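# Close all open drawers with a two-armed mobile robot

## Task

Push every drawer that is open until it is completely closed, keep the cabinets roughly in their original positions, knock nothing over, and finish with the robot upright and not leaning; a fall or a tilted robot means failure.

## Robot and tools

ROBOT. A Dexmate Vega in a physics simulation: a three-wheeled base (two steerable front wheels, a passive rear caster), a torso of three links (thigh, shank, chest) that folds in a Z, a head with three joints, and two seven-joint arms that each end in a two-finger gripper. Cameras: head_camera, left_wrist_camera, right_wrist_camera. Nothing stops the robot from tipping over, and it cannot recover from a fall.

FRAMES. The base frame sits on the floor at the robot's turning point, x forward, y left, z up, in metres. The odometry frame is the base frame as it was when the scene began; base_odometry counts wheel rotation only, so slipping shows up as travel. Headings and turns are in radians, positive meaning counter-clockwise seen from above.

TOOLS.
move: one action, or none, in which case it just reports state and images. Its arguments:
- base: an object with exactly one key, all relative to where the base currently is. translate_m (metres, -2 to 2, + forward), strafe_m (metres, -2 to 2, + left, heading may wander about 0.02 rad), rotate_rad (radians, -3.2 to 3.2, + left). Front wheels first steer into the new direction, taking up to about 1.1 s.
- joints: an object keyed by joint name (torso_hip_rad, torso_knee_rad, torso_waist_rad, left_/right_ shoulder_pitch, shoulder_yaw, upper_arm_roll, elbow, forearm_roll, wrist_pitch, wrist_yaw, gripper, all suffixed _rad, plus head_pan_rad, head_tilt_rad, head_camera_tilt_rad). Each value is an absolute angle in radians, not an offset. Unnamed joints keep their prior targets. Signs differ between arms: for the right arm, negative shoulder pitch lowers the arm and negative wrist pitch tips the hand down. Gripper 0 is closed, up to 0.785 open. Torso start (stand) is hip 0.469, knee 1.617, waist 1.048.
- target: an absolute pose for a single hand, in the base frame: side ("left" or "right"), x, y, z in metres (-3 to 3), pitch_deg (-30 to 95; 90 points fingers down, 0 level), heading_deg (0 means fingers forward, + counter-clockwise), optional roll_deg (default 0), optional line_only (true forbids anything but a straight-line path). target may be combined only with min_time_s. It is planned against the robot's own body, not the furniture, and requires the robot to be still. A long move may end "short (part of ...)": send the same target again.
- speeds: per-action top speeds keyed like base: translate_m 0.04 to 0.5 m/s (default 0.3), strafe_m 0.04 to 0.3, rotate_rad 0.1 to 0.6.
- min_time_s: 0.1 to 8 s, the shortest duration for arm and head motions.
- cameras: list of camera names, or ["all"], or [] for none.
Unknown keys make a call invalid; out-of-range values get it refused. After a refusal, the remaining move, wait and finished_scene calls in that reply are skipped.
wait: seconds 0 to 10, optional cameras; returns the state.
zoom_image: camera plus region [x0, y0, x1, y1] in pixels of the latest image, at most 504 by 504.
read_manual: licence texts only.
finished_scene: scene number; ends the scene irreversibly, so the drawers must already be closed and stay closed. After ending scene 1, make no more calls in that reply.

RESULTS. The "move" line reads done, or the worst status. base_status, joint_status, left_hand_status, right_hand_status describe the last accepted action: done, off_target (resting short and possibly still pushing), contact_stop (an arm met resistance; that whole arm or torso group halts and forgets its targets), time_out, not_followed (a self-collision check held the arm back; a cause line explains), refused, reached, short. A base drive into furniture does not stop by itself: wheels stall or slip, possibly still reporting done. If turned_by_imu shows over 0.03 rad after a straight or sideways drive, the base probably struck something. base_tilt gives lean in degrees, forward and right positive, with about 2 degrees error. Joint torques, motor temperatures, MOTOR HOT (65 °C), OVER-TEMPERATURE FAULT (80 °C) and TORQUE FAULT lines warn of overload; a faulted arm freezes for 10 s or longer.

CAUTIONS. Close drawers gently with a hand or the base at default speed or below; avoid shoving cabinets out of place or toppling anything. Never let the arms collide or squeeze each other; a hard press ends the scene. Back an arm off whatever stopped it so its motors do not overheat. Fold arms (left 1, 0.5, -0.6, -2.5, 0, -0.9, 0; right -1, -0.5, 0.6, -2.5, 0, 0.9, 0) before going to low torso postures. With the chest leaning forward or an arm extended, drive slowly, since abrupt stops can tip the robot. The scene keeps running while you think.

Each tool is called after "Request:" as name(argument=value, ...) on one line, values as JSON.

## Session

Request:
move(cameras=["all"])

Scene clock: 0.00 s.
Joint torques (N m): no reading
Motor temperatures (°C): left_arm=[27 30 30 30 34 38 35] | right_arm=[29 28 29 31 34 34 35]
base_odometry: x=+0.000 y=+0.000 heading=+0.000
turned_by_wheels: +0.000
turned_by_imu: +0.000
base_tilt: forward=+0.7 right=-0.1
base_status: not commanded
joint_positions: torso_hip_rad=+0.469 torso_knee_rad=+1.617 torso_waist_rad=+1.048 left_shoulder_pitch_rad=+2.210 left_shoulder_yaw_rad=-0.006 left_upper_arm_roll_rad=+0.013 left_elbow_rad=-1.094 left_forearm_roll_rad=-0.007 left_wrist_pitch_rad=-0.507 left_wrist_yaw_rad=+0.008 left_gripper_rad=+0.005 right_shoulder_pitch_rad=-2.215 right_shoulder_yaw_rad=+0.000 right_upper_arm_roll_rad=+0.002 right_elbow_rad=-1.113 right_forearm_roll_rad=-0.019 right_wrist_pitch_rad=+0.494 right_wrist_yaw_rad=-0.004 right_gripper_rad=+0.005 head_pan_rad=+0.000 head_tilt_rad=+0.000 head_camera_tilt_rad=+0.000
joint_status: not commanded
chest: x=-0.0111 y=+0.0000 z=+1.4155 quat_wxyz=(+0.999, +0.000, +0.050, +0.000) (m; base frame)
left_hand: x=+0.1668 y=+0.2219 z=+0.6241 quat_wxyz=(+0.418, -0.005, +0.908, -0.003) pitch_deg=+40.6 heading_deg=-0.1 roll_deg=-0.8 back=up (m; base frame)
right_hand: x=+0.1687 y=-0.2287 z=+0.6257 quat_wxyz=(+0.418, -0.008, +0.908, -0.002) pitch_deg=+40.6 heading_deg=+0.2 roll_deg=-0.8 back=up (m; base frame)
pictures: head_camera, left_wrist_camera, right_wrist_camera
Images, in order (width x height): head_camera 896x560, left_wrist_camera 672x420, right_wrist_camera 672x420.

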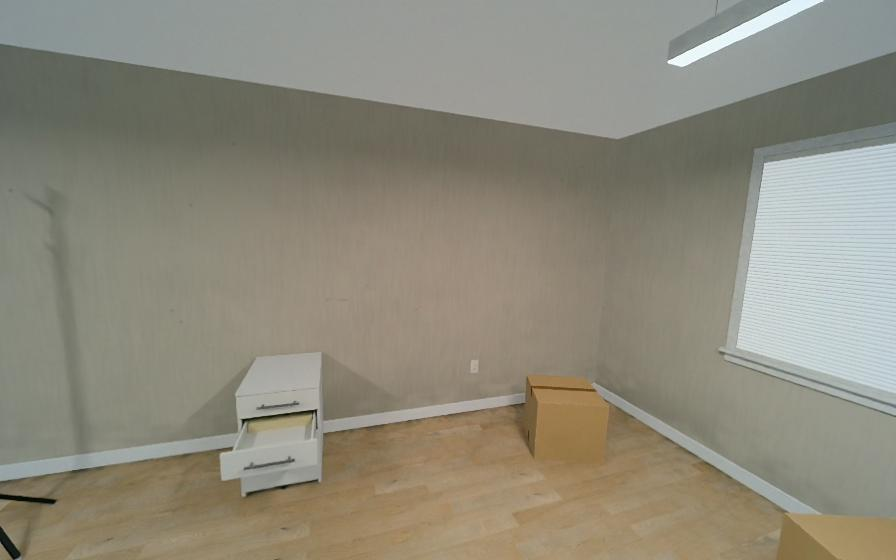

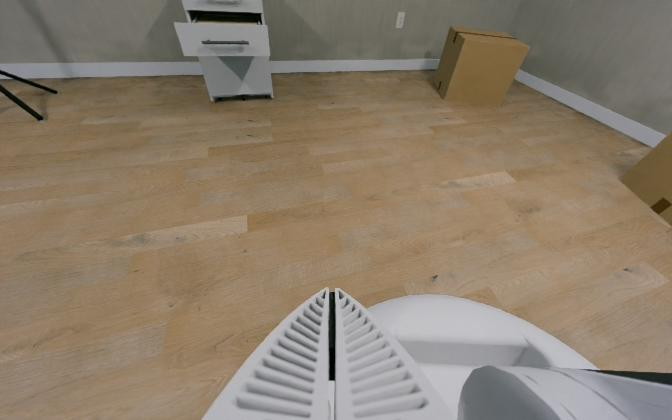

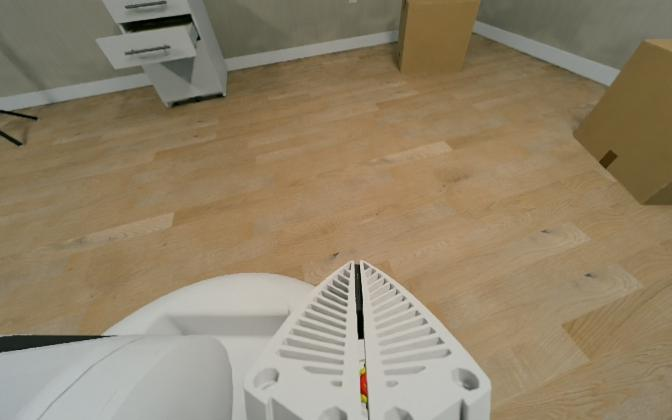

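Request:
zoom_image(camera="head_camera", region=[180, 320, 380, 520])

Request:
move(joints={"head_pan_rad": 1.2, "head_camera_tilt_rad": 0.3}, cameras=["head_camera"])

Scaled by 2.520 from the camera's 896x560 image, which has a finer 960x600 frame.

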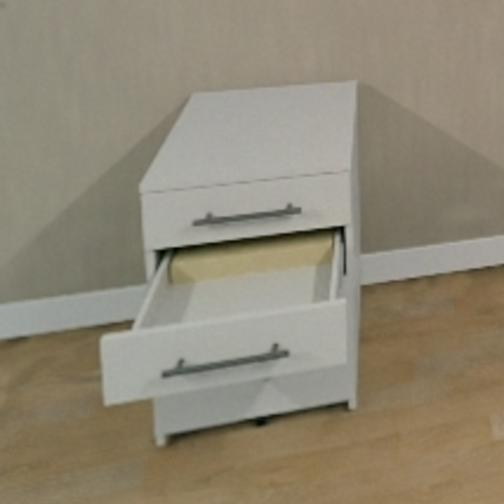

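Scene clock: 5.27 s.
Joint torques (N m): left_arm=[6.75 0.7 -0.98 -3.52 0.55 -2.31 0.21] | right_arm=[-2.58 0.72 -0.65 -3.3 -0.05 1.67 0.05]
move: done
base_odometry: x=+0.000 y=+0.000 heading=+0.000
turned_by_wheels: +0.000
turned_by_imu: +0.001
base_tilt: forward=+0.6 right=-0.1
base_status: not commanded
joint_positions: torso_hip_rad=+0.469 torso_knee_rad=+1.617 torso_waist_rad=+1.048 left_shoulder_pitch_rad=+2.210 left_shoulder_yaw_rad=-0.006 left_upper_arm_roll_rad=+0.013 left_elbow_rad=-1.094 left_forearm_roll_rad=-0.007 left_wrist_pitch_rad=-0.507 left_wrist_yaw_rad=+0.008 left_gripper_rad=+0.005 right_shoulder_pitch_rad=-2.215 right_shoulder_yaw_rad=+0.000 right_upper_arm_roll_rad=+0.002 right_elbow_rad=-1.113 right_forearm_roll_rad=-0.019 right_wrist_pitch_rad=+0.494 right_wrist_yaw_rad=-0.004 right_gripper_rad=+0.005 head_pan_rad=+1.200 head_tilt_rad=+0.000 head_camera_tilt_rad=+0.300
joint_status: all done
chest: x=-0.0111 y=+0.0000 z=+1.4155 quat_wxyz=(+0.999, +0.000, +0.050, +0.000) (m; base frame)
left_hand: x=+0.1668 y=+0.2219 z=+0.6241 quat_wxyz=(+0.418, -0.005, +0.908, -0.003) pitch_deg=+40.6 heading_deg=-0.1 roll_deg=-0.8 back=up (m; base frame)
right_hand: x=+0.1687 y=-0.2287 z=+0.6257 quat_wxyz=(+0.418, -0.008, +0.908, -0.002) pitch_deg=+40.6 heading_deg=+0.2 roll_deg=-0.8 back=up (m; base frame)
pictures: head_camera
Images, in order (width x height): head_camera 896x560.

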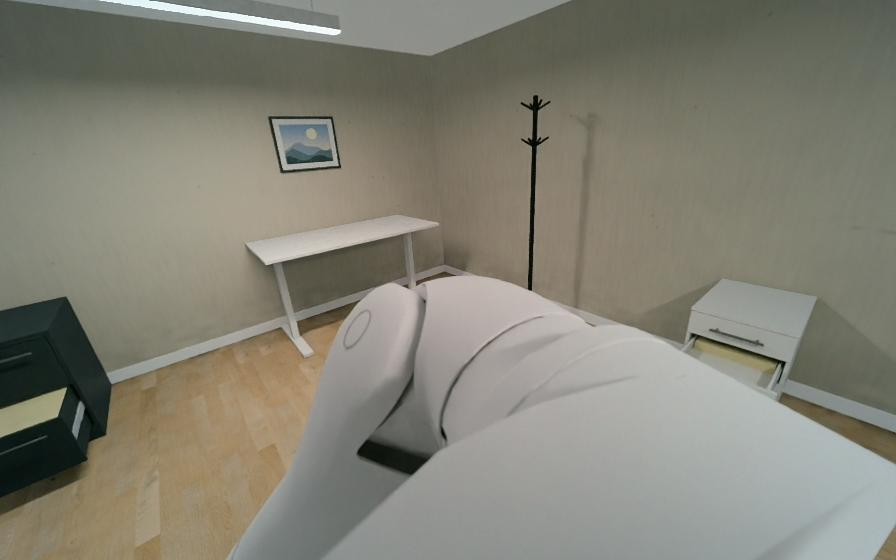

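Request:
move(joints={"head_pan_rad": 2.4, "head_camera_tilt_rad": 0.3}, cameras=["head_camera"])

Request:
move(joints={"head_pan_rad": -1.2, "head_camera_tilt_rad": 0.3}, cameras=["head_camera"])

Request:
move(joints={"head_pan_rad": -2.4, "head_camera_tilt_rad": 0.3}, cameras=["head_camera"])

Scene clock: 11.90 s.
Joint torques (N m): left_arm=[6.73 -2.2 1.11 -3.94 0.24 -2.56 0.42] | right_arm=[-3.48 -0.19 -0.6 -3.87 0 2.09 0.03]
move: done
base_odometry: x=+0.000 y=+0.000 heading=+0.000
turned_by_wheels: +0.000
turned_by_imu: +0.001
base_tilt: forward=+0.7 right=+0.0
base_status: not commanded
joint_positions: torso_hip_rad=+0.469 torso_knee_rad=+1.617 torso_waist_rad=+1.048 left_shoulder_pitch_rad=+2.210 left_shoulder_yaw_rad=-0.006 left_upper_arm_roll_rad=+0.013 left_elbow_rad=-1.094 left_forearm_roll_rad=-0.007 left_wrist_pitch_rad=-0.507 left_wrist_yaw_rad=+0.008 left_gripper_rad=+0.005 right_shoulder_pitch_rad=-2.215 right_shoulder_yaw_rad=+0.000 right_upper_arm_roll_rad=+0.002 right_elbow_rad=-1.113 right_forearm_roll_rad=-0.019 right_wrist_pitch_rad=+0.494 right_wrist_yaw_rad=-0.004 right_gripper_rad=+0.005 head_pan_rad=+2.400 head_tilt_rad=+0.000 head_camera_tilt_rad=+0.300
joint_status: all done
chest: x=-0.0111 y=+0.0000 z=+1.4155 quat_wxyz=(+0.999, +0.000, +0.050, +0.000) (m; base frame)
left_hand: x=+0.1668 y=+0.2219 z=+0.6241 quat_wxyz=(+0.418, -0.005, +0.908, -0.003) pitch_deg=+40.6 heading_deg=-0.1 roll_deg=-0.8 back=up (m; base frame)
right_hand: x=+0.1687 y=-0.2287 z=+0.6257 quat_wxyz=(+0.418, -0.008, +0.908, -0.002) pitch_deg=+40.6 heading_deg=+0.2 roll_deg=-0.8 back=up (m; base frame)
pictures: head_camera
Images, in order (width x height): head_camera 896x560.

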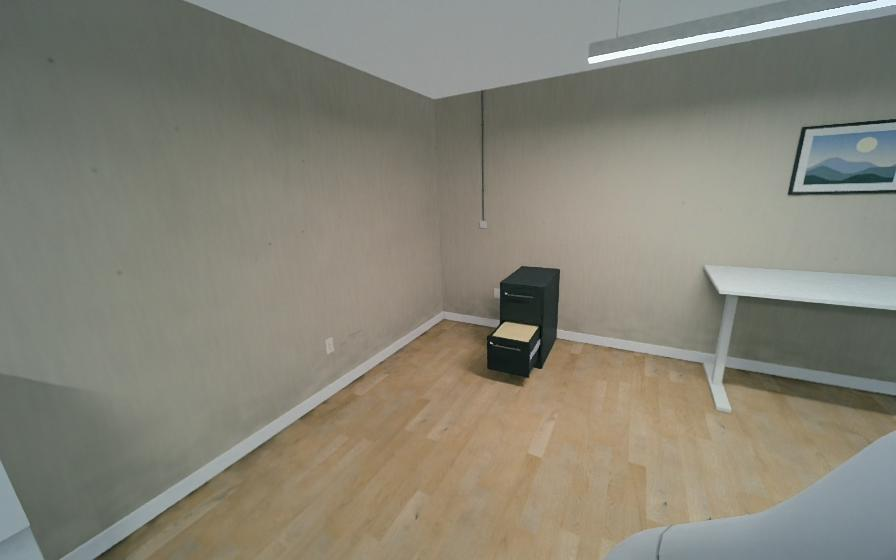

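Scene clock: 14.97 s.
Joint torques (N m): left_arm=[5.48 -0.72 0.45 -3.56 -0.43 -1.87 0.19] | right_arm=[-2.97 0.51 -0.4 -3.46 0.03 1.56 -0.04]
move: done
base_odometry: x=+0.000 y=+0.000 heading=+0.000
turned_by_wheels: +0.000
turned_by_imu: +0.000
base_tilt: forward=+0.6 right=-0.1
base_status: not commanded
joint_positions: torso_hip_rad=+0.469 torso_knee_rad=+1.617 torso_waist_rad=+1.048 left_shoulder_pitch_rad=+2.210 left_shoulder_yaw_rad=-0.006 left_upper_arm_roll_rad=+0.013 left_elbow_rad=-1.094 left_forearm_roll_rad=-0.007 left_wrist_pitch_rad=-0.507 left_wrist_yaw_rad=+0.008 left_gripper_rad=+0.005 right_shoulder_pitch_rad=-2.215 right_shoulder_yaw_rad=+0.000 right_upper_arm_roll_rad=+0.002 right_elbow_rad=-1.113 right_forearm_roll_rad=-0.019 right_wrist_pitch_rad=+0.494 right_wrist_yaw_rad=-0.004 right_gripper_rad=+0.005 head_pan_rad=-1.200 head_tilt_rad=+0.000 head_camera_tilt_rad=+0.300
joint_status: all done
chest: x=-0.0111 y=+0.0000 z=+1.4155 quat_wxyz=(+0.999, +0.000, +0.050, +0.000) (m; base frame)
left_hand: x=+0.1668 y=+0.2219 z=+0.6241 quat_wxyz=(+0.418, -0.005, +0.908, -0.003) pitch_deg=+40.6 heading_deg=-0.1 roll_deg=-0.8 back=up (m; base frame)
right_hand: x=+0.1687 y=-0.2287 z=+0.6257 quat_wxyz=(+0.418, -0.008, +0.908, -0.002) pitch_deg=+40.6 heading_deg=+0.2 roll_deg=-0.8 back=up (m; base frame)
pictures: head_camera
Images, in order (width x height): head_camera 896x560.

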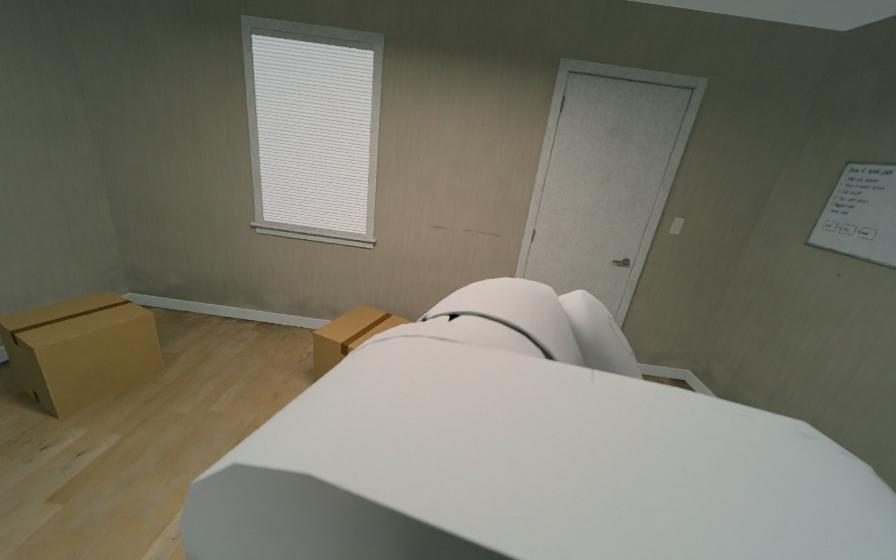

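Scene clock: 16.43 s.
Joint torques (N m): left_arm=[6.46 -0.57 2.24 -6.68 0.08 -2.67 0.25] | right_arm=[-3.67 -0.04 -0.75 -4.33 0.02 2.1 0.1]
move: done
base_odometry: x=+0.000 y=+0.000 heading=+0.000
turned_by_wheels: +0.000
turned_by_imu: +0.000
base_tilt: forward=+0.6 right=-0.1
base_status: not commanded
joint_positions: torso_hip_rad=+0.469 torso_knee_rad=+1.617 torso_waist_rad=+1.048 left_shoulder_pitch_rad=+2.210 left_shoulder_yaw_rad=-0.006 left_upper_arm_roll_rad=+0.013 left_elbow_rad=-1.094 left_forearm_roll_rad=-0.007 left_wrist_pitch_rad=-0.507 left_wrist_yaw_rad=+0.008 left_gripper_rad=+0.005 right_shoulder_pitch_rad=-2.215 right_shoulder_yaw_rad=+0.000 right_upper_arm_roll_rad=+0.002 right_elbow_rad=-1.113 right_forearm_roll_rad=-0.019 right_wrist_pitch_rad=+0.494 right_wrist_yaw_rad=-0.004 right_gripper_rad=+0.005 head_pan_rad=-2.400 head_tilt_rad=+0.000 head_camera_tilt_rad=+0.300
joint_status: all done
chest: x=-0.0111 y=+0.0000 z=+1.4155 quat_wxyz=(+0.999, +0.000, +0.050, +0.000) (m; base frame)
left_hand: x=+0.1668 y=+0.2219 z=+0.6241 quat_wxyz=(+0.418, -0.005, +0.908, -0.003) pitch_deg=+40.6 heading_deg=-0.1 roll_deg=-0.8 back=up (m; base frame)
right_hand: x=+0.1687 y=-0.2287 z=+0.6257 quat_wxyz=(+0.418, -0.008, +0.908, -0.002) pitch_deg=+40.6 heading_deg=+0.2 roll_deg=-0.8 back=up (m; base frame)
pictures: head_camera
Images, in order (width x height): head_camera 896x560.

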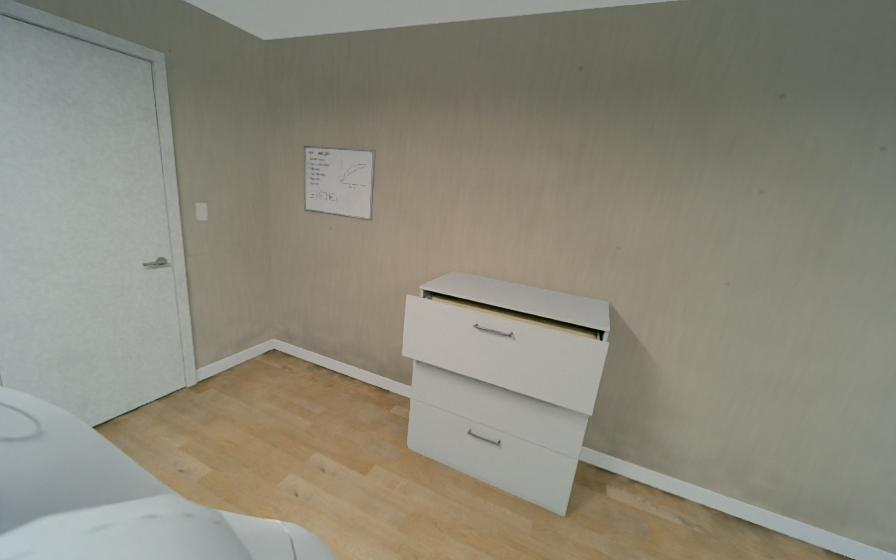

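Request:
move(joints={"head_pan_rad": 0.5, "head_camera_tilt_rad": 0.0}, cameras=["head_camera"])

Request:
wait(seconds=0.5, cameras=["head_camera"])

Request:
move(joints={"head_pan_rad": 0.5, "head_camera_tilt_rad": 0.4}, cameras=[])

Request:
wait(seconds=0.5, cameras=["head_camera"])

Request:
move(joints={"head_pan_rad": 0.0, "head_camera_tilt_rad": 0.4}, cameras=[])

Request:
wait(seconds=0.5, cameras=["head_camera"])

Scene clock: 65.40 s.
Joint torques (N m): left_arm=[6.39 1.59 1.18 -4.66 0.02 -2.62 0.19] | right_arm=[-4.46 0.86 -0.83 -4.73 -0.01 1.63 -0.04]
move: done
base_odometry: x=+0.000 y=+0.000 heading=+0.000
turned_by_wheels: +0.000
turned_by_imu: +0.001
base_tilt: forward=+0.6 right=-0.1
base_status: not commanded
joint_positions: torso_hip_rad=+0.469 torso_knee_rad=+1.617 torso_waist_rad=+1.048 left_shoulder_pitch_rad=+2.210 left_shoulder_yaw_rad=-0.006 left_upper_arm_roll_rad=+0.013 left_elbow_rad=-1.094 left_forearm_roll_rad=-0.007 left_wrist_pitch_rad=-0.507 left_wrist_yaw_rad=+0.008 left_gripper_rad=+0.005 right_shoulder_pitch_rad=-2.215 right_shoulder_yaw_rad=+0.000 right_upper_arm_roll_rad=+0.002 right_elbow_rad=-1.113 right_forearm_roll_rad=-0.019 right_wrist_pitch_rad=+0.494 right_wrist_yaw_rad=-0.004 right_gripper_rad=+0.005 head_pan_rad=+0.500 head_tilt_rad=+0.000 head_camera_tilt_rad=+0.000
joint_status: all done
chest: x=-0.0111 y=+0.0000 z=+1.4155 quat_wxyz=(+0.999, +0.000, +0.050, +0.000) (m; base frame)
left_hand: x=+0.1668 y=+0.2219 z=+0.6241 quat_wxyz=(+0.418, -0.005, +0.908, -0.003) pitch_deg=+40.6 heading_deg=-0.1 roll_deg=-0.8 back=up (m; base frame)
right_hand: x=+0.1687 y=-0.2287 z=+0.6257 quat_wxyz=(+0.418, -0.008, +0.908, -0.002) pitch_deg=+40.6 heading_deg=+0.2 roll_deg=-0.8 back=up (m; base frame)
pictures: head_camera
Images, in order (width x height): head_camera 896x560.

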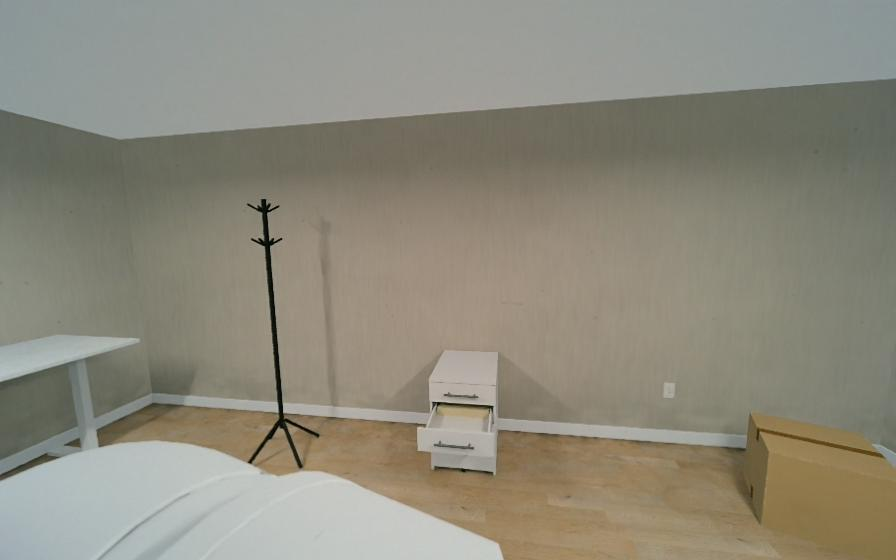

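Scene clock: 65.90 s.
Joint torques (N m): left_arm=[5.1 1.04 1.1 -4.46 0.22 -2.33 0.44] | right_arm=[-2.83 0.26 -0.72 -3.78 -0.01 1.83 -0.02]
base_odometry: x=+0.000 y=+0.000 heading=+0.000
turned_by_wheels: +0.000
turned_by_imu: +0.000
base_tilt: forward=+0.7 right=-0.1
base_status: not commanded
joint_positions: torso_hip_rad=+0.469 torso_knee_rad=+1.617 torso_waist_rad=+1.048 left_shoulder_pitch_rad=+2.210 left_shoulder_yaw_rad=-0.006 left_upper_arm_roll_rad=+0.013 left_elbow_rad=-1.094 left_forearm_roll_rad=-0.007 left_wrist_pitch_rad=-0.507 left_wrist_yaw_rad=+0.008 left_gripper_rad=+0.005 right_shoulder_pitch_rad=-2.215 right_shoulder_yaw_rad=+0.000 right_upper_arm_roll_rad=+0.002 right_elbow_rad=-1.113 right_forearm_roll_rad=-0.019 right_wrist_pitch_rad=+0.494 right_wrist_yaw_rad=-0.004 right_gripper_rad=+0.005 head_pan_rad=+0.500 head_tilt_rad=+0.000 head_camera_tilt_rad=+0.000
joint_status: all done
chest: x=-0.0111 y=+0.0000 z=+1.4155 quat_wxyz=(+0.999, +0.000, +0.050, +0.000) (m; base frame)
left_hand: x=+0.1668 y=+0.2219 z=+0.6241 quat_wxyz=(+0.418, -0.005, +0.908, -0.003) pitch_deg=+40.6 heading_deg=-0.1 roll_deg=-0.8 back=up (m; base frame)
right_hand: x=+0.1687 y=-0.2287 z=+0.6257 quat_wxyz=(+0.418, -0.008, +0.908, -0.002) pitch_deg=+40.6 heading_deg=+0.2 roll_deg=-0.8 back=up (m; base frame)
wait: 0.50 s; at rest by 0.27 s
pictures: head_camera
Images, in order (width x height): head_camera 896x560.

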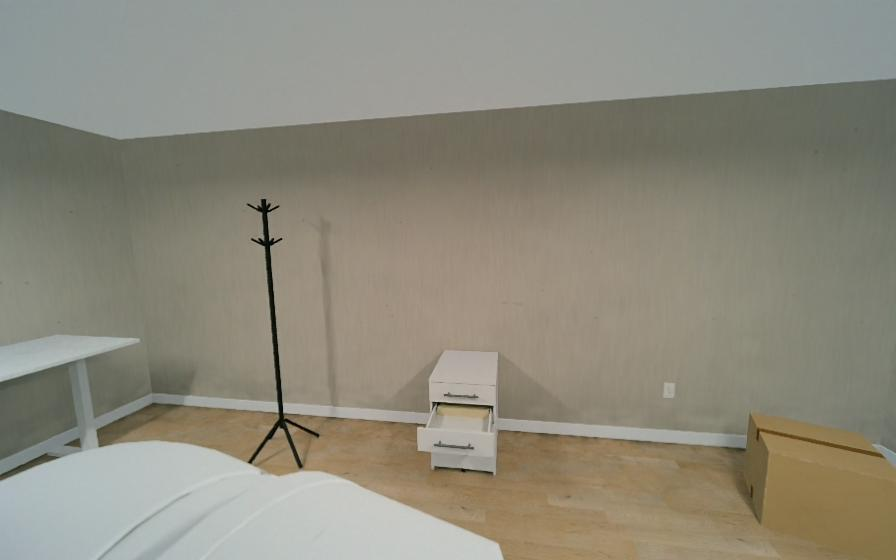

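Scene clock: 66.83 s.
Joint torques (N m): left_arm=[9.34 -0.33 -0.87 -3.77 0.36 -2.38 -0.09] | right_arm=[-3.59 0.26 -0.82 -3.38 -0.01 1.69 0.15]
move: done
base_odometry: x=+0.000 y=+0.000 heading=+0.000
turned_by_wheels: +0.000
turned_by_imu: +0.000
base_tilt: forward=+0.7 right=-0.1
base_status: not commanded
joint_positions: torso_hip_rad=+0.469 torso_knee_rad=+1.617 torso_waist_rad=+1.048 left_shoulder_pitch_rad=+2.210 left_shoulder_yaw_rad=-0.006 left_upper_arm_roll_rad=+0.013 left_elbow_rad=-1.094 left_forearm_roll_rad=-0.007 left_wrist_pitch_rad=-0.507 left_wrist_yaw_rad=+0.008 left_gripper_rad=+0.005 right_shoulder_pitch_rad=-2.215 right_shoulder_yaw_rad=+0.000 right_upper_arm_roll_rad=+0.002 right_elbow_rad=-1.113 right_forearm_roll_rad=-0.019 right_wrist_pitch_rad=+0.494 right_wrist_yaw_rad=-0.004 right_gripper_rad=+0.005 head_pan_rad=+0.500 head_tilt_rad=+0.000 head_camera_tilt_rad=+0.400
joint_status: all done
chest: x=-0.0111 y=+0.0000 z=+1.4155 quat_wxyz=(+0.999, +0.000, +0.050, +0.000) (m; base frame)
left_hand: x=+0.1668 y=+0.2219 z=+0.6241 quat_wxyz=(+0.418, -0.005, +0.908, -0.003) pitch_deg=+40.6 heading_deg=-0.1 roll_deg=-0.8 back=up (m; base frame)
right_hand: x=+0.1687 y=-0.2287 z=+0.6257 quat_wxyz=(+0.418, -0.008, +0.908, -0.002) pitch_deg=+40.6 heading_deg=+0.2 roll_deg=-0.8 back=up (m; base frame)
pictures: none
No camera images: "cameras" was empty.

Scene clock: 67.33 s.
Joint torques (N m): left_arm=[5.79 0.49 0.7 -5.87 -0.43 -2.14 0.22] | right_arm=[-3.2 0.26 -0.71 -3.88 0 1.93 0.06]
base_odometry: x=+0.000 y=+0.000 heading=+0.000
turned_by_wheels: +0.000
turned_by_imu: +0.000
base_tilt: forward=+0.7 right=-0.1
base_status: not commanded
joint_positions: torso_hip_rad=+0.469 torso_knee_rad=+1.617 torso_waist_rad=+1.048 left_shoulder_pitch_rad=+2.210 left_shoulder_yaw_rad=-0.006 left_upper_arm_roll_rad=+0.013 left_elbow_rad=-1.094 left_forearm_roll_rad=-0.007 left_wrist_pitch_rad=-0.507 left_wrist_yaw_rad=+0.008 left_gripper_rad=+0.005 right_shoulder_pitch_rad=-2.215 right_shoulder_yaw_rad=+0.000 right_upper_arm_roll_rad=+0.002 right_elbow_rad=-1.113 right_forearm_roll_rad=-0.019 right_wrist_pitch_rad=+0.494 right_wrist_yaw_rad=-0.004 right_gripper_rad=+0.005 head_pan_rad=+0.500 head_tilt_rad=+0.000 head_camera_tilt_rad=+0.400
joint_status: all done
chest: x=-0.0111 y=+0.0000 z=+1.4155 quat_wxyz=(+0.999, +0.000, +0.050, +0.000) (m; base frame)
left_hand: x=+0.1668 y=+0.2219 z=+0.6241 quat_wxyz=(+0.418, -0.005, +0.908, -0.003) pitch_deg=+40.6 heading_deg=-0.1 roll_deg=-0.8 back=up (m; base frame)
right_hand: x=+0.1687 y=-0.2287 z=+0.6257 quat_wxyz=(+0.418, -0.008, +0.908, -0.002) pitch_deg=+40.6 heading_deg=+0.2 roll_deg=-0.8 back=up (m; base frame)
wait: 0.50 s; at rest by 0.27 s
pictures: head_camera
Images, in order (width x height): head_camera 896x560.

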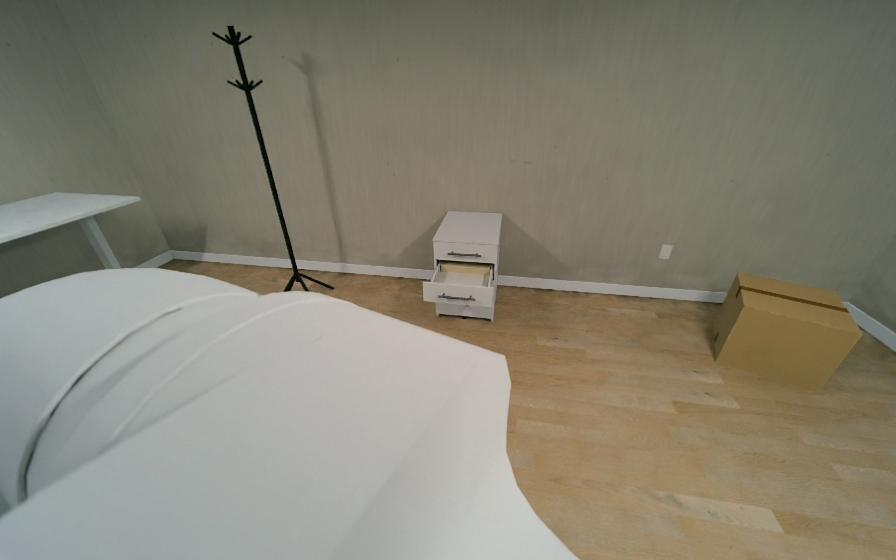

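Scene clock: 68.33 s.
Joint torques (N m): left_arm=[7.91 0.08 0.79 -4.79 -0.2 -1.7 -0.14] | right_arm=[-4.03 -0.34 -0.54 -4.18 0 1.64 0.07]
move: done
base_odometry: x=+0.000 y=+0.000 heading=+0.000
turned_by_wheels: +0.000
turned_by_imu: +0.000
base_tilt: forward=+0.6 right=-0.1
base_status: not commanded
joint_positions: torso_hip_rad=+0.469 torso_knee_rad=+1.617 torso_waist_rad=+1.048 left_shoulder_pitch_rad=+2.210 left_shoulder_yaw_rad=-0.006 left_upper_arm_roll_rad=+0.013 left_elbow_rad=-1.094 left_forearm_roll_rad=-0.007 left_wrist_pitch_rad=-0.507 left_wrist_yaw_rad=+0.008 left_gripper_rad=+0.005 right_shoulder_pitch_rad=-2.215 right_shoulder_yaw_rad=+0.000 right_upper_arm_roll_rad=+0.002 right_elbow_rad=-1.113 right_forearm_roll_rad=-0.019 right_wrist_pitch_rad=+0.494 right_wrist_yaw_rad=-0.004 right_gripper_rad=+0.005 head_pan_rad=+0.000 head_tilt_rad=+0.000 head_camera_tilt_rad=+0.400
joint_status: all done
chest: x=-0.0111 y=+0.0000 z=+1.4155 quat_wxyz=(+0.999, +0.000, +0.050, +0.000) (m; base frame)
left_hand: x=+0.1668 y=+0.2219 z=+0.6241 quat_wxyz=(+0.418, -0.005, +0.908, -0.003) pitch_deg=+40.6 heading_deg=-0.1 roll_deg=-0.8 back=up (m; base frame)
right_hand: x=+0.1687 y=-0.2287 z=+0.6257 quat_wxyz=(+0.418, -0.008, +0.908, -0.002) pitch_deg=+40.6 heading_deg=+0.2 roll_deg=-0.8 back=up (m; base frame)
pictures: none
No camera images: "cameras" was empty.

Scene clock: 68.83 s.
Joint torques (N m): left_arm=[5.83 -1.49 -0.69 -6 0.05 -1.74 0.11] | right_arm=[-3.63 0.23 -0.37 -3.38 0.01 1.83 0.1]
base_odometry: x=+0.000 y=+0.000 heading=+0.000
turned_by_wheels: +0.000
turned_by_imu: +0.000
base_tilt: forward=+0.7 right=-0.1
base_status: not commanded
joint_positions: torso_hip_rad=+0.469 torso_knee_rad=+1.617 torso_waist_rad=+1.048 left_shoulder_pitch_rad=+2.210 left_shoulder_yaw_rad=-0.006 left_upper_arm_roll_rad=+0.013 left_elbow_rad=-1.094 left_forearm_roll_rad=-0.007 left_wrist_pitch_rad=-0.507 left_wrist_yaw_rad=+0.008 left_gripper_rad=+0.005 right_shoulder_pitch_rad=-2.215 right_shoulder_yaw_rad=+0.000 right_upper_arm_roll_rad=+0.002 right_elbow_rad=-1.113 right_forearm_roll_rad=-0.019 right_wrist_pitch_rad=+0.494 right_wrist_yaw_rad=-0.004 right_gripper_rad=+0.005 head_pan_rad=+0.000 head_tilt_rad=+0.000 head_camera_tilt_rad=+0.400
joint_status: all done
chest: x=-0.0111 y=+0.0000 z=+1.4155 quat_wxyz=(+0.999, +0.000, +0.050, +0.000) (m; base frame)
left_hand: x=+0.1668 y=+0.2219 z=+0.6241 quat_wxyz=(+0.418, -0.005, +0.908, -0.003) pitch_deg=+40.6 heading_deg=-0.1 roll_deg=-0.8 back=up (m; base frame)
right_hand: x=+0.1687 y=-0.2287 z=+0.6257 quat_wxyz=(+0.418, -0.008, +0.908, -0.002) pitch_deg=+40.6 heading_deg=+0.2 roll_deg=-0.8 back=up (m; base frame)
wait: 0.50 s; at rest by 0.27 s
pictures: head_camera
Images, in order (width x height): head_camera 896x560.

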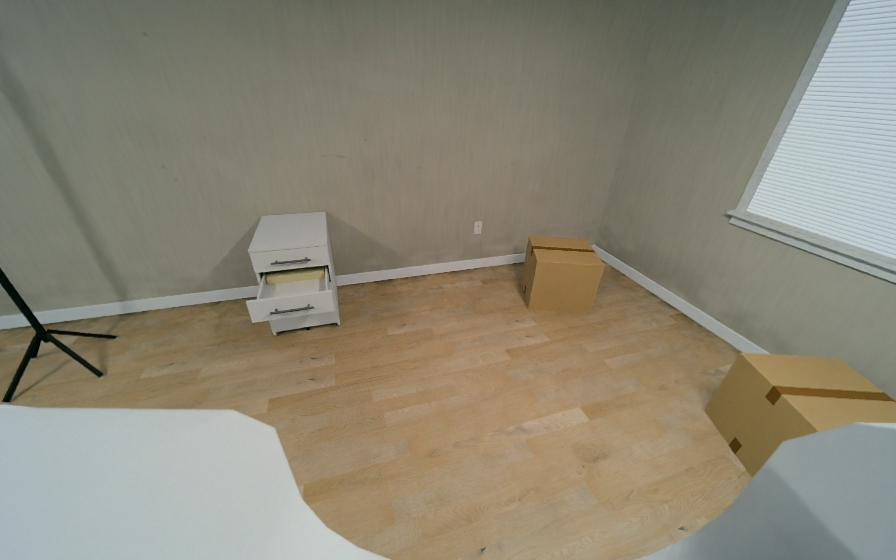

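Request:
move(base={"rotate_rad": 0.22}, joints={"head_pan_rad": 0.0, "head_camera_tilt_rad": 0.4}, cameras=[])

Request:
move(base={"strafe_m": 0.6}, cameras=[])

Request:
move(base={"translate_m": 0.6}, cameras=[])

Request:
wait(seconds=0.5, cameras=["all"])

Scene clock: 123.20 s.
Joint torques (N m): left_arm=[5.78 -0.75 0.47 -5.15 -0.07 -1.36 0.18] | right_arm=[-3.41 -0.48 -0.5 -3.57 0.01 1.89 0.09]
move: done
base_odometry: x=+0.000 y=+0.000 heading=+0.220
turned_by_wheels: +0.220
turned_by_imu: +0.216
base_tilt: forward=+0.6 right=-0.1
base_status: done
joint_positions: torso_hip_rad=+0.469 torso_knee_rad=+1.617 torso_waist_rad=+1.048 left_shoulder_pitch_rad=+2.210 left_shoulder_yaw_rad=-0.006 left_upper_arm_roll_rad=+0.013 left_elbow_rad=-1.094 left_forearm_roll_rad=-0.007 left_wrist_pitch_rad=-0.507 left_wrist_yaw_rad=+0.008 left_gripper_rad=+0.005 right_shoulder_pitch_rad=-2.215 right_shoulder_yaw_rad=+0.000 right_upper_arm_roll_rad=+0.002 right_elbow_rad=-1.113 right_forearm_roll_rad=-0.019 right_wrist_pitch_rad=+0.494 right_wrist_yaw_rad=-0.004 right_gripper_rad=+0.005 head_pan_rad=+0.000 head_tilt_rad=+0.000 head_camera_tilt_rad=+0.400
joint_status: all done
chest: x=-0.0111 y=+0.0000 z=+1.4155 quat_wxyz=(+0.999, +0.000, +0.050, +0.000) (m; base frame)
left_hand: x=+0.1668 y=+0.2219 z=+0.6241 quat_wxyz=(+0.418, -0.005, +0.908, -0.003) pitch_deg=+40.6 heading_deg=-0.1 roll_deg=-0.8 back=up (m; base frame)
right_hand: x=+0.1687 y=-0.2287 z=+0.6257 quat_wxyz=(+0.418, -0.008, +0.908, -0.002) pitch_deg=+40.6 heading_deg=+0.2 roll_deg=-0.8 back=up (m; base frame)
pictures: none
No camera images: "cameras" was empty.

Scene clock: 127.50 s.
Joint torques (N m): left_arm=[5.61 0.01 -0.16 -3.76 0.28 -0.83 -0.3] | right_arm=[-4.23 0.47 -0.57 -3.01 0.02 2.06 0.03]
move: done
base_odometry: x=-0.135 y=+0.583 heading=+0.228
turned_by_wheels: +0.008
turned_by_imu: +0.004
base_tilt: forward=+0.6 right=-0.1
base_status: done
joint_positions: torso_hip_rad=+0.469 torso_knee_rad=+1.617 torso_waist_rad=+1.048 left_shoulder_pitch_rad=+2.210 left_shoulder_yaw_rad=-0.006 left_upper_arm_roll_rad=+0.013 left_elbow_rad=-1.094 left_forearm_roll_rad=-0.007 left_wrist_pitch_rad=-0.507 left_wrist_yaw_rad=+0.008 left_gripper_rad=+0.005 right_shoulder_pitch_rad=-2.215 right_shoulder_yaw_rad=+0.000 right_upper_arm_roll_rad=+0.002 right_elbow_rad=-1.113 right_forearm_roll_rad=-0.019 right_wrist_pitch_rad=+0.494 right_wrist_yaw_rad=-0.004 right_gripper_rad=+0.005 head_pan_rad=+0.000 head_tilt_rad=+0.000 head_camera_tilt_rad=+0.400
joint_status: not commanded
chest: x=-0.0111 y=+0.0000 z=+1.4155 quat_wxyz=(+0.999, +0.000, +0.050, +0.000) (m; base frame)
left_hand: x=+0.1668 y=+0.2219 z=+0.6241 quat_wxyz=(+0.418, -0.005, +0.908, -0.003) pitch_deg=+40.6 heading_deg=-0.1 roll_deg=-0.8 back=up (m; base frame)
right_hand: x=+0.1687 y=-0.2287 z=+0.6257 quat_wxyz=(+0.418, -0.008, +0.908, -0.002) pitch_deg=+40.6 heading_deg=+0.2 roll_deg=-0.8 back=up (m; base frame)
pictures: none
No camera images: "cameras" was empty.

Scene clock: 131.63 s.
Joint torques (N m): left_arm=[6.57 0.5 2.29 -5.01 0.5 -1.01 -0.39] | right_arm=[-4.06 0.71 -0.92 -3.93 -0.01 1.95 -0.03]
move: done
base_odometry: x=+0.449 y=+0.720 heading=+0.228
turned_by_wheels: -0.001
turned_by_imu: +0.000
base_tilt: forward=+0.6 right=-0.1
base_status: done
joint_positions: torso_hip_rad=+0.469 torso_knee_rad=+1.617 torso_waist_rad=+1.048 left_shoulder_pitch_rad=+2.210 left_shoulder_yaw_rad=-0.006 left_upper_arm_roll_rad=+0.013 left_elbow_rad=-1.094 left_forearm_roll_rad=-0.007 left_wrist_pitch_rad=-0.507 left_wrist_yaw_rad=+0.008 left_gripper_rad=+0.005 right_shoulder_pitch_rad=-2.215 right_shoulder_yaw_rad=+0.000 right_upper_arm_roll_rad=+0.002 right_elbow_rad=-1.113 right_forearm_roll_rad=-0.019 right_wrist_pitch_rad=+0.494 right_wrist_yaw_rad=-0.004 right_gripper_rad=+0.005 head_pan_rad=+0.000 head_tilt_rad=+0.000 head_camera_tilt_rad=+0.400
joint_status: not commanded
chest: x=-0.0111 y=+0.0000 z=+1.4155 quat_wxyz=(+0.999, +0.000, +0.050, +0.000) (m; base frame)
left_hand: x=+0.1668 y=+0.2219 z=+0.6240 quat_wxyz=(+0.418, -0.005, +0.908, -0.003) pitch_deg=+40.6 heading_deg=-0.1 roll_deg=-0.8 back=up (m; base frame)
right_hand: x=+0.1687 y=-0.2287 z=+0.6257 quat_wxyz=(+0.418, -0.008, +0.908, -0.002) pitch_deg=+40.6 heading_deg=+0.2 roll_deg=-0.8 back=up (m; base frame)
pictures: none
No camera images: "cameras" was empty.

Scene clock: 132.13 s.
Joint torques (N m): left_arm=[5.17 -0.85 2.87 -5.62 -0.32 -2 0.1] | right_arm=[-3.24 0.81 -0.58 -3.55 0 1.9 0.07]
base_odometry: x=+0.449 y=+0.720 heading=+0.228
turned_by_wheels: +0.000
turned_by_imu: +0.000
base_tilt: forward=+0.6 right=+0.0
base_status: done
joint_positions: torso_hip_rad=+0.469 torso_knee_rad=+1.617 torso_waist_rad=+1.048 left_shoulder_pitch_rad=+2.210 left_shoulder_yaw_rad=-0.006 left_upper_arm_roll_rad=+0.013 left_elbow_rad=-1.094 left_forearm_roll_rad=-0.007 left_wrist_pitch_rad=-0.507 left_wrist_yaw_rad=+0.008 left_gripper_rad=+0.005 right_shoulder_pitch_rad=-2.215 right_shoulder_yaw_rad=+0.000 right_upper_arm_roll_rad=+0.002 right_elbow_rad=-1.113 right_forearm_roll_rad=-0.019 right_wrist_pitch_rad=+0.494 right_wrist_yaw_rad=-0.004 right_gripper_rad=+0.005 head_pan_rad=+0.000 head_tilt_rad=+0.000 head_camera_tilt_rad=+0.400
joint_status: not commanded
chest: x=-0.0111 y=+0.0000 z=+1.4155 quat_wxyz=(+0.999, +0.000, +0.050, +0.000) (m; base frame)
left_hand: x=+0.1668 y=+0.2219 z=+0.6240 quat_wxyz=(+0.418, -0.005, +0.908, -0.003) pitch_deg=+40.6 heading_deg=-0.1 roll_deg=-0.8 back=up (m; base frame)
right_hand: x=+0.1687 y=-0.2287 z=+0.6257 quat_wxyz=(+0.418, -0.008, +0.908, -0.002) pitch_deg=+40.6 heading_deg=+0.2 roll_deg=-0.8 back=up (m; base frame)
wait: 0.50 s; at rest by 0.27 s
pictures: head_camera, left_wrist_camera, right_wrist_camera
Images, in order (width x height): head_camera 896x560, left_wrist_camera 672x420, right_wrist_camera 672x420.

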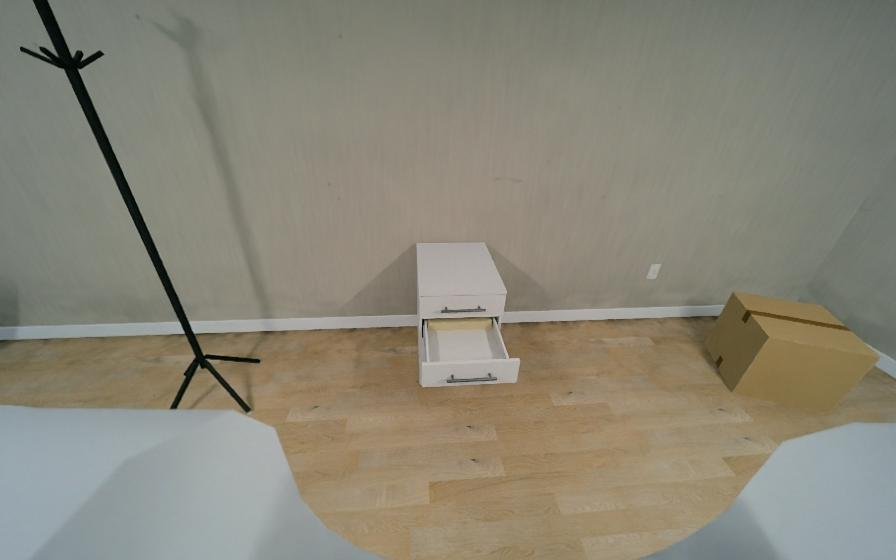

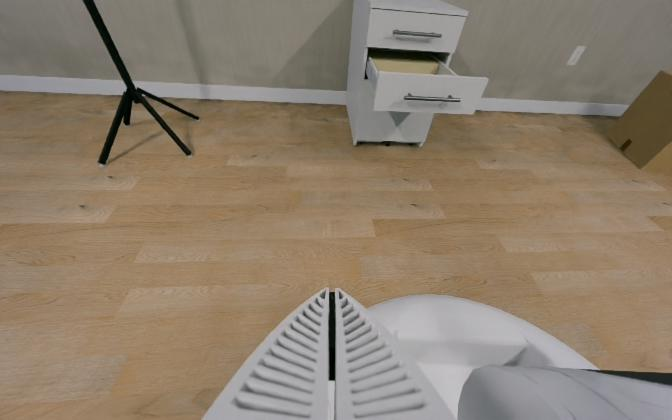

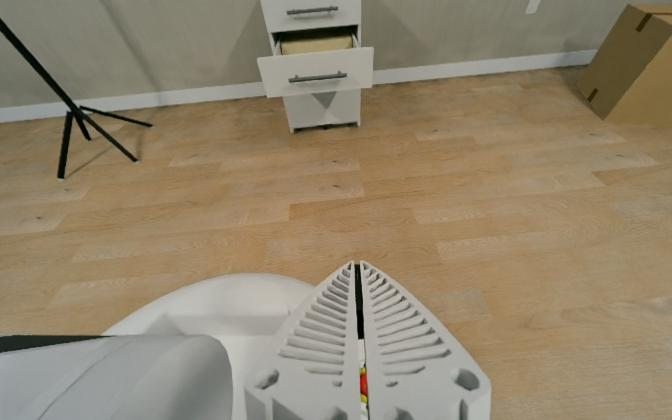

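Request:
zoom_image(camera="head_camera", region=[380, 220, 560, 400])

Request:
zoom_image(camera="left_wrist_camera", region=[330, 0, 510, 160])

Scaled by 2.800 from the camera's 896x560 image, which has a finer 960x600 frame.

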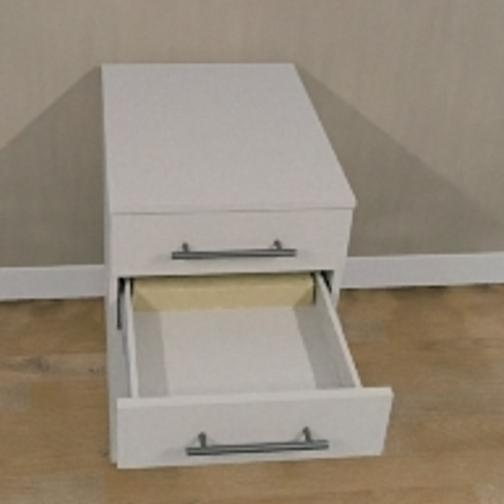

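Scaled by 2.800 from the camera's 672x420 image, which has a finer 960x600 frame.

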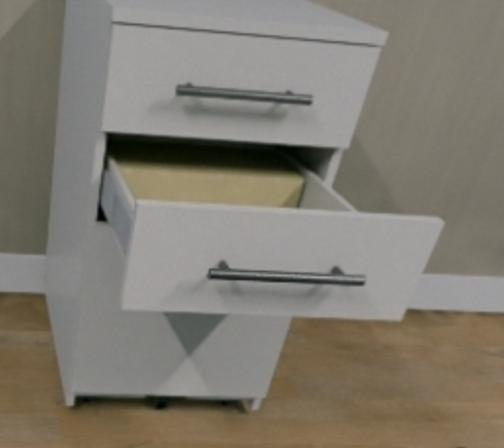

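Request:
move(joints={"left_shoulder_pitch_rad": 1.0, "left_shoulder_yaw_rad": 0.5, "left_upper_arm_roll_rad": -0.6, "left_elbow_rad": -2.5, "left_forearm_roll_rad": 0, "left_wrist_pitch_rad": -0.9, "left_wrist_yaw_rad": 0, "right_shoulder_pitch_rad": -1.0, "right_shoulder_yaw_rad": -0.5, "right_upper_arm_roll_rad": 0.6, "right_elbow_rad": -2.5, "right_forearm_roll_rad": 0, "right_wrist_pitch_rad": 0.9, "right_wrist_yaw_rad": 0}, base={"rotate_rad": 0.07})

Request:
move(joints={"torso_hip_rad": 0.0, "torso_knee_rad": 0.3, "torso_waist_rad": -0.3, "head_camera_tilt_rad": -0.1}, cameras=[])

Request:
wait(seconds=0.5, cameras=["all"])

Scene clock: 193.93 s.
Joint torques (N m): left_arm=[-12.42 5.46 -3.25 0.45 -0.55 1.51 -0.42] | right_arm=[12.77 -7.68 3.8 -0.48 0.69 -1.01 0.02]
move: done
base_odometry: x=+0.449 y=+0.720 heading=+0.298
turned_by_wheels: +0.070
turned_by_imu: +0.068
base_tilt: forward=+0.7 right=+0.0
base_status: done
joint_positions: torso_hip_rad=+0.469 torso_knee_rad=+1.617 torso_waist_rad=+1.048 left_shoulder_pitch_rad=+1.005 left_shoulder_yaw_rad=+0.498 left_upper_arm_roll_rad=-0.597 left_elbow_rad=-2.494 left_forearm_roll_rad=+0.000 left_wrist_pitch_rad=-0.898 left_wrist_yaw_rad=+0.000 left_gripper_rad=+0.005 right_shoulder_pitch_rad=-1.005 right_shoulder_yaw_rad=-0.498 right_upper_arm_roll_rad=+0.597 right_elbow_rad=-2.495 right_forearm_roll_rad=+0.000 right_wrist_pitch_rad=+0.898 right_wrist_yaw_rad=+0.000 right_gripper_rad=+0.005 head_pan_rad=+0.000 head_tilt_rad=+0.000 head_camera_tilt_rad=+0.400
joint_status: all done
chest: x=-0.0111 y=+0.0000 z=+1.4155 quat_wxyz=(+0.999, +0.000, +0.050, +0.000) (m; base frame)
left_hand: x=-0.0033 y=+0.1736 z=+1.7007 quat_wxyz=(+0.842, +0.203, -0.393, +0.309) pitch_deg=-37.5 heading_deg=-132.5 roll_deg=-7.3 back=down (m; base frame)
right_hand: x=-0.0037 y=-0.1734 z=+1.7005 quat_wxyz=(+0.842, -0.204, -0.393, -0.309) pitch_deg=-37.5 heading_deg=+132.5 roll_deg=+7.3 back=down (m; base frame)
pictures: none

Scene clock: 200.20 s.
Joint torques (N m): left_arm=[-7.43 7.67 -5.63 -4.9 -0.04 0.85 0.35] | right_arm=[10.43 -8.26 6.36 -4.94 1.13 -0.67 -0.5]
move: done
base_odometry: x=+0.449 y=+0.720 heading=+0.298
turned_by_wheels: +0.000
turned_by_imu: +0.001
base_tilt: forward=+0.6 right=-0.1
base_status: not commanded
joint_positions: torso_hip_rad=+0.000 torso_knee_rad=+0.300 torso_waist_rad=-0.300 left_shoulder_pitch_rad=+1.000 left_shoulder_yaw_rad=+0.500 left_upper_arm_roll_rad=-0.600 left_elbow_rad=-2.500 left_forearm_roll_rad=+0.000 left_wrist_pitch_rad=-0.900 left_wrist_yaw_rad=+0.000 left_gripper_rad=+0.005 right_shoulder_pitch_rad=-1.000 right_shoulder_yaw_rad=-0.500 right_upper_arm_roll_rad=+0.600 right_elbow_rad=-2.500 right_forearm_roll_rad=+0.000 right_wrist_pitch_rad=+0.900 right_wrist_yaw_rad=+0.000 right_gripper_rad=+0.005 head_pan_rad=+0.000 head_tilt_rad=+0.000 head_camera_tilt_rad=-0.100
joint_status: all done
chest: x=+0.0035 y=+0.0000 z=+0.9995 quat_wxyz=(+0.955, +0.000, +0.296, +0.000) (m; base frame)
left_hand: x=+0.1425 y=+0.1711 z=+1.2462 quat_wxyz=(+0.911, +0.275, -0.178, +0.249) pitch_deg=-51.7 heading_deg=-107.7 roll_deg=-41.7 back=down (m; base frame)
right_hand: x=+0.1425 y=-0.1712 z=+1.2463 quat_wxyz=(+0.911, -0.275, -0.178, -0.249) pitch_deg=-51.7 heading_deg=+107.6 roll_deg=+41.7 back=down (m; base frame)
pictures: none
No camera images: "cameras" was empty.

Scene clock: 200.70 s.
Joint torques (N m): left_arm=[-5.33 5.23 -7.68 -4.36 -0.35 0.7 0.14] | right_arm=[10.41 -7.69 6.29 -5.9 1.25 -1.66 -0.62]
base_odometry: x=+0.449 y=+0.720 heading=+0.298
turned_by_wheels: +0.000
turned_by_imu: +0.000
base_tilt: forward=+0.6 right=+0.0
base_status: not commanded
joint_positions: torso_hip_rad=+0.000 torso_knee_rad=+0.300 torso_waist_rad=-0.300 left_shoulder_pitch_rad=+1.000 left_shoulder_yaw_rad=+0.500 left_upper_arm_roll_rad=-0.600 left_elbow_rad=-2.500 left_forearm_roll_rad=+0.000 left_wrist_pitch_rad=-0.900 left_wrist_yaw_rad=+0.000 left_gripper_rad=+0.005 right_shoulder_pitch_rad=-1.000 right_shoulder_yaw_rad=-0.500 right_upper_arm_roll_rad=+0.600 right_elbow_rad=-2.500 right_forearm_roll_rad=+0.000 right_wrist_pitch_rad=+0.900 right_wrist_yaw_rad=+0.000 right_gripper_rad=+0.005 head_pan_rad=+0.000 head_tilt_rad=+0.000 head_camera_tilt_rad=-0.100
joint_status: all done
chest: x=+0.0035 y=+0.0000 z=+0.9995 quat_wxyz=(+0.955, +0.000, +0.296, +0.000) (m; base frame)
left_hand: x=+0.1425 y=+0.1711 z=+1.2462 quat_wxyz=(+0.911, +0.275, -0.178, +0.249) pitch_deg=-51.7 heading_deg=-107.7 roll_deg=-41.7 back=down (m; base frame)
right_hand: x=+0.1425 y=-0.1712 z=+1.2463 quat_wxyz=(+0.911, -0.275, -0.178, -0.249) pitch_deg=-51.7 heading_deg=+107.6 roll_deg=+41.7 back=down (m; base frame)
wait: 0.50 s; at rest by 0.27 s
pictures: head_camera, left_wrist_camera, right_wrist_camera
Images, in order (width x height): head_camera 896x560, left_wrist_camera 672x420, right_wrist_camera 672x420.

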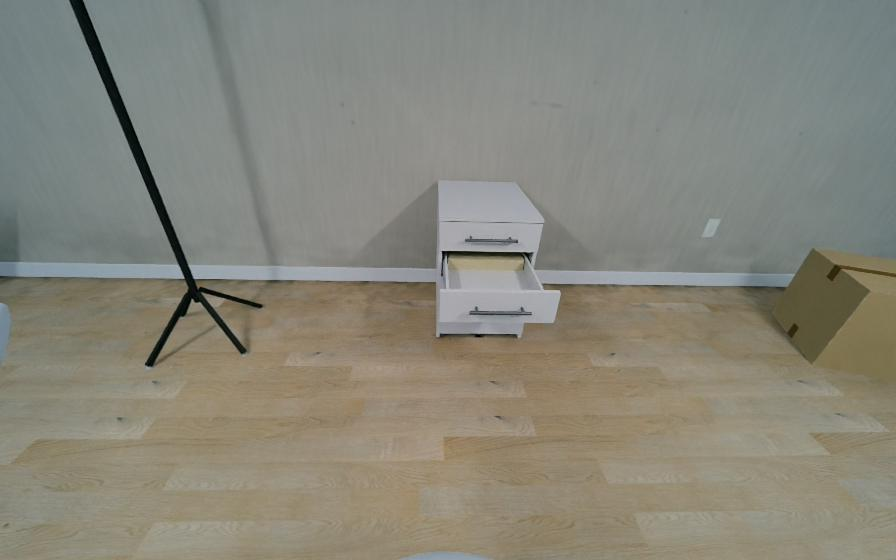

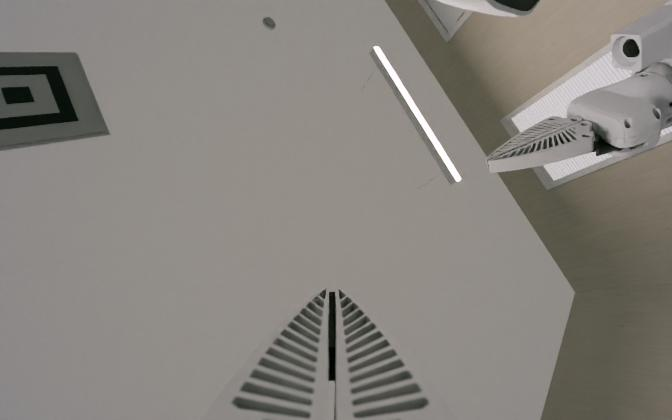

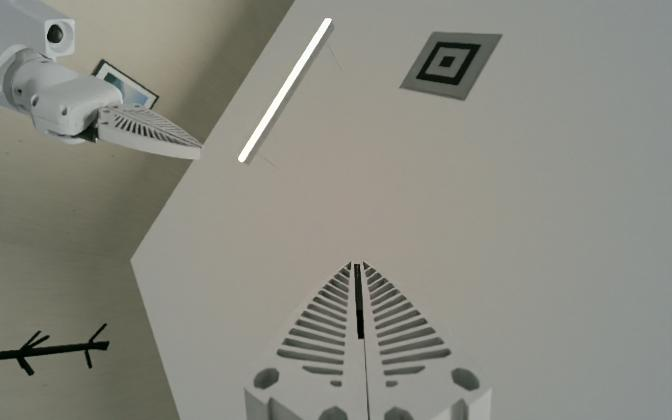

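Request:
move(target={"side": "right", "x": 0.6, "y": -0.16, "z": 0.43, "pitch_deg": 20, "heading_deg": 0}, cameras=["head_camera", "right_wrist_camera"])

Scene clock: 221.20 s.
Joint torques (N m): left_arm=[-8.11 8.07 -6.54 -4.92 -0.96 1.28 0.06] | right_arm=[3.32 2.96 -2.22 -6.34 -0.23 1.42 -0.17]
move: done
base_odometry: x=+0.449 y=+0.720 heading=+0.298
turned_by_wheels: +0.000
turned_by_imu: +0.001
base_tilt: forward=+0.7 right=-0.1
base_status: not commanded
joint_positions: torso_hip_rad=+0.000 torso_knee_rad=+0.300 torso_waist_rad=-0.300 left_shoulder_pitch_rad=+1.000 left_shoulder_yaw_rad=+0.500 left_upper_arm_roll_rad=-0.600 left_elbow_rad=-2.500 left_forearm_roll_rad=+0.000 left_wrist_pitch_rad=-0.900 left_wrist_yaw_rad=+0.000 left_gripper_rad=+0.005 right_shoulder_pitch_rad=-1.123 right_shoulder_yaw_rad=-0.192 right_upper_arm_roll_rad=-0.356 right_elbow_rad=-1.482 right_forearm_roll_rad=+0.243 right_wrist_pitch_rad=-0.020 right_wrist_yaw_rad=-0.332 right_gripper_rad=+0.005 head_pan_rad=+0.000 head_tilt_rad=+0.000 head_camera_tilt_rad=-0.100
joint_status: not commanded
chest: x=+0.0035 y=+0.0000 z=+0.9995 quat_wxyz=(+0.955, +0.000, +0.296, +0.000) (m; base frame)
left_hand: x=+0.1425 y=+0.1711 z=+1.2462 quat_wxyz=(+0.911, +0.275, -0.178, +0.249) pitch_deg=-51.7 heading_deg=-107.7 roll_deg=-41.7 back=down (m; base frame)
right_hand: x=+0.6034 y=-0.1631 z=+0.4364 quat_wxyz=(+0.579, +0.001, +0.815, -0.001) pitch_deg=+19.3 heading_deg=-0.2 roll_deg=+0.0 back=up (m; base frame)
right_hand_status: reached (checked arc [a long move; over the whole arc the hand travels 1.20 m to end 0.94 m from its start, up to 0.31 m off the straight line; right_elbow_rad turns most, 1.02 rad; on the way or at its end the hand turns up to 136 deg from its attitude at the start], planned for 3.5 s): 8 mm and 0.8 deg off.
pictures: head_camera, right_wrist_camera
Images, in order (width x height): head_camera 896x560, right_wrist_camera 672x420.

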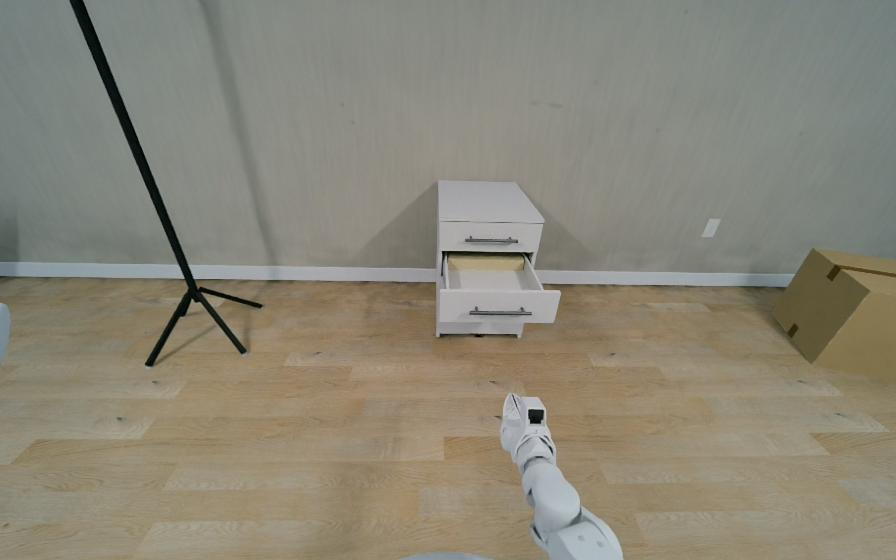

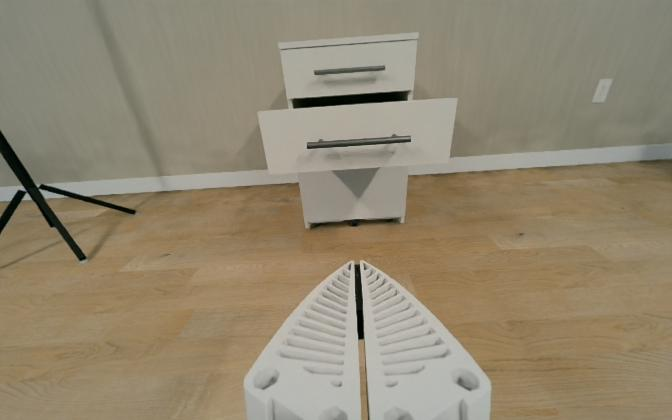

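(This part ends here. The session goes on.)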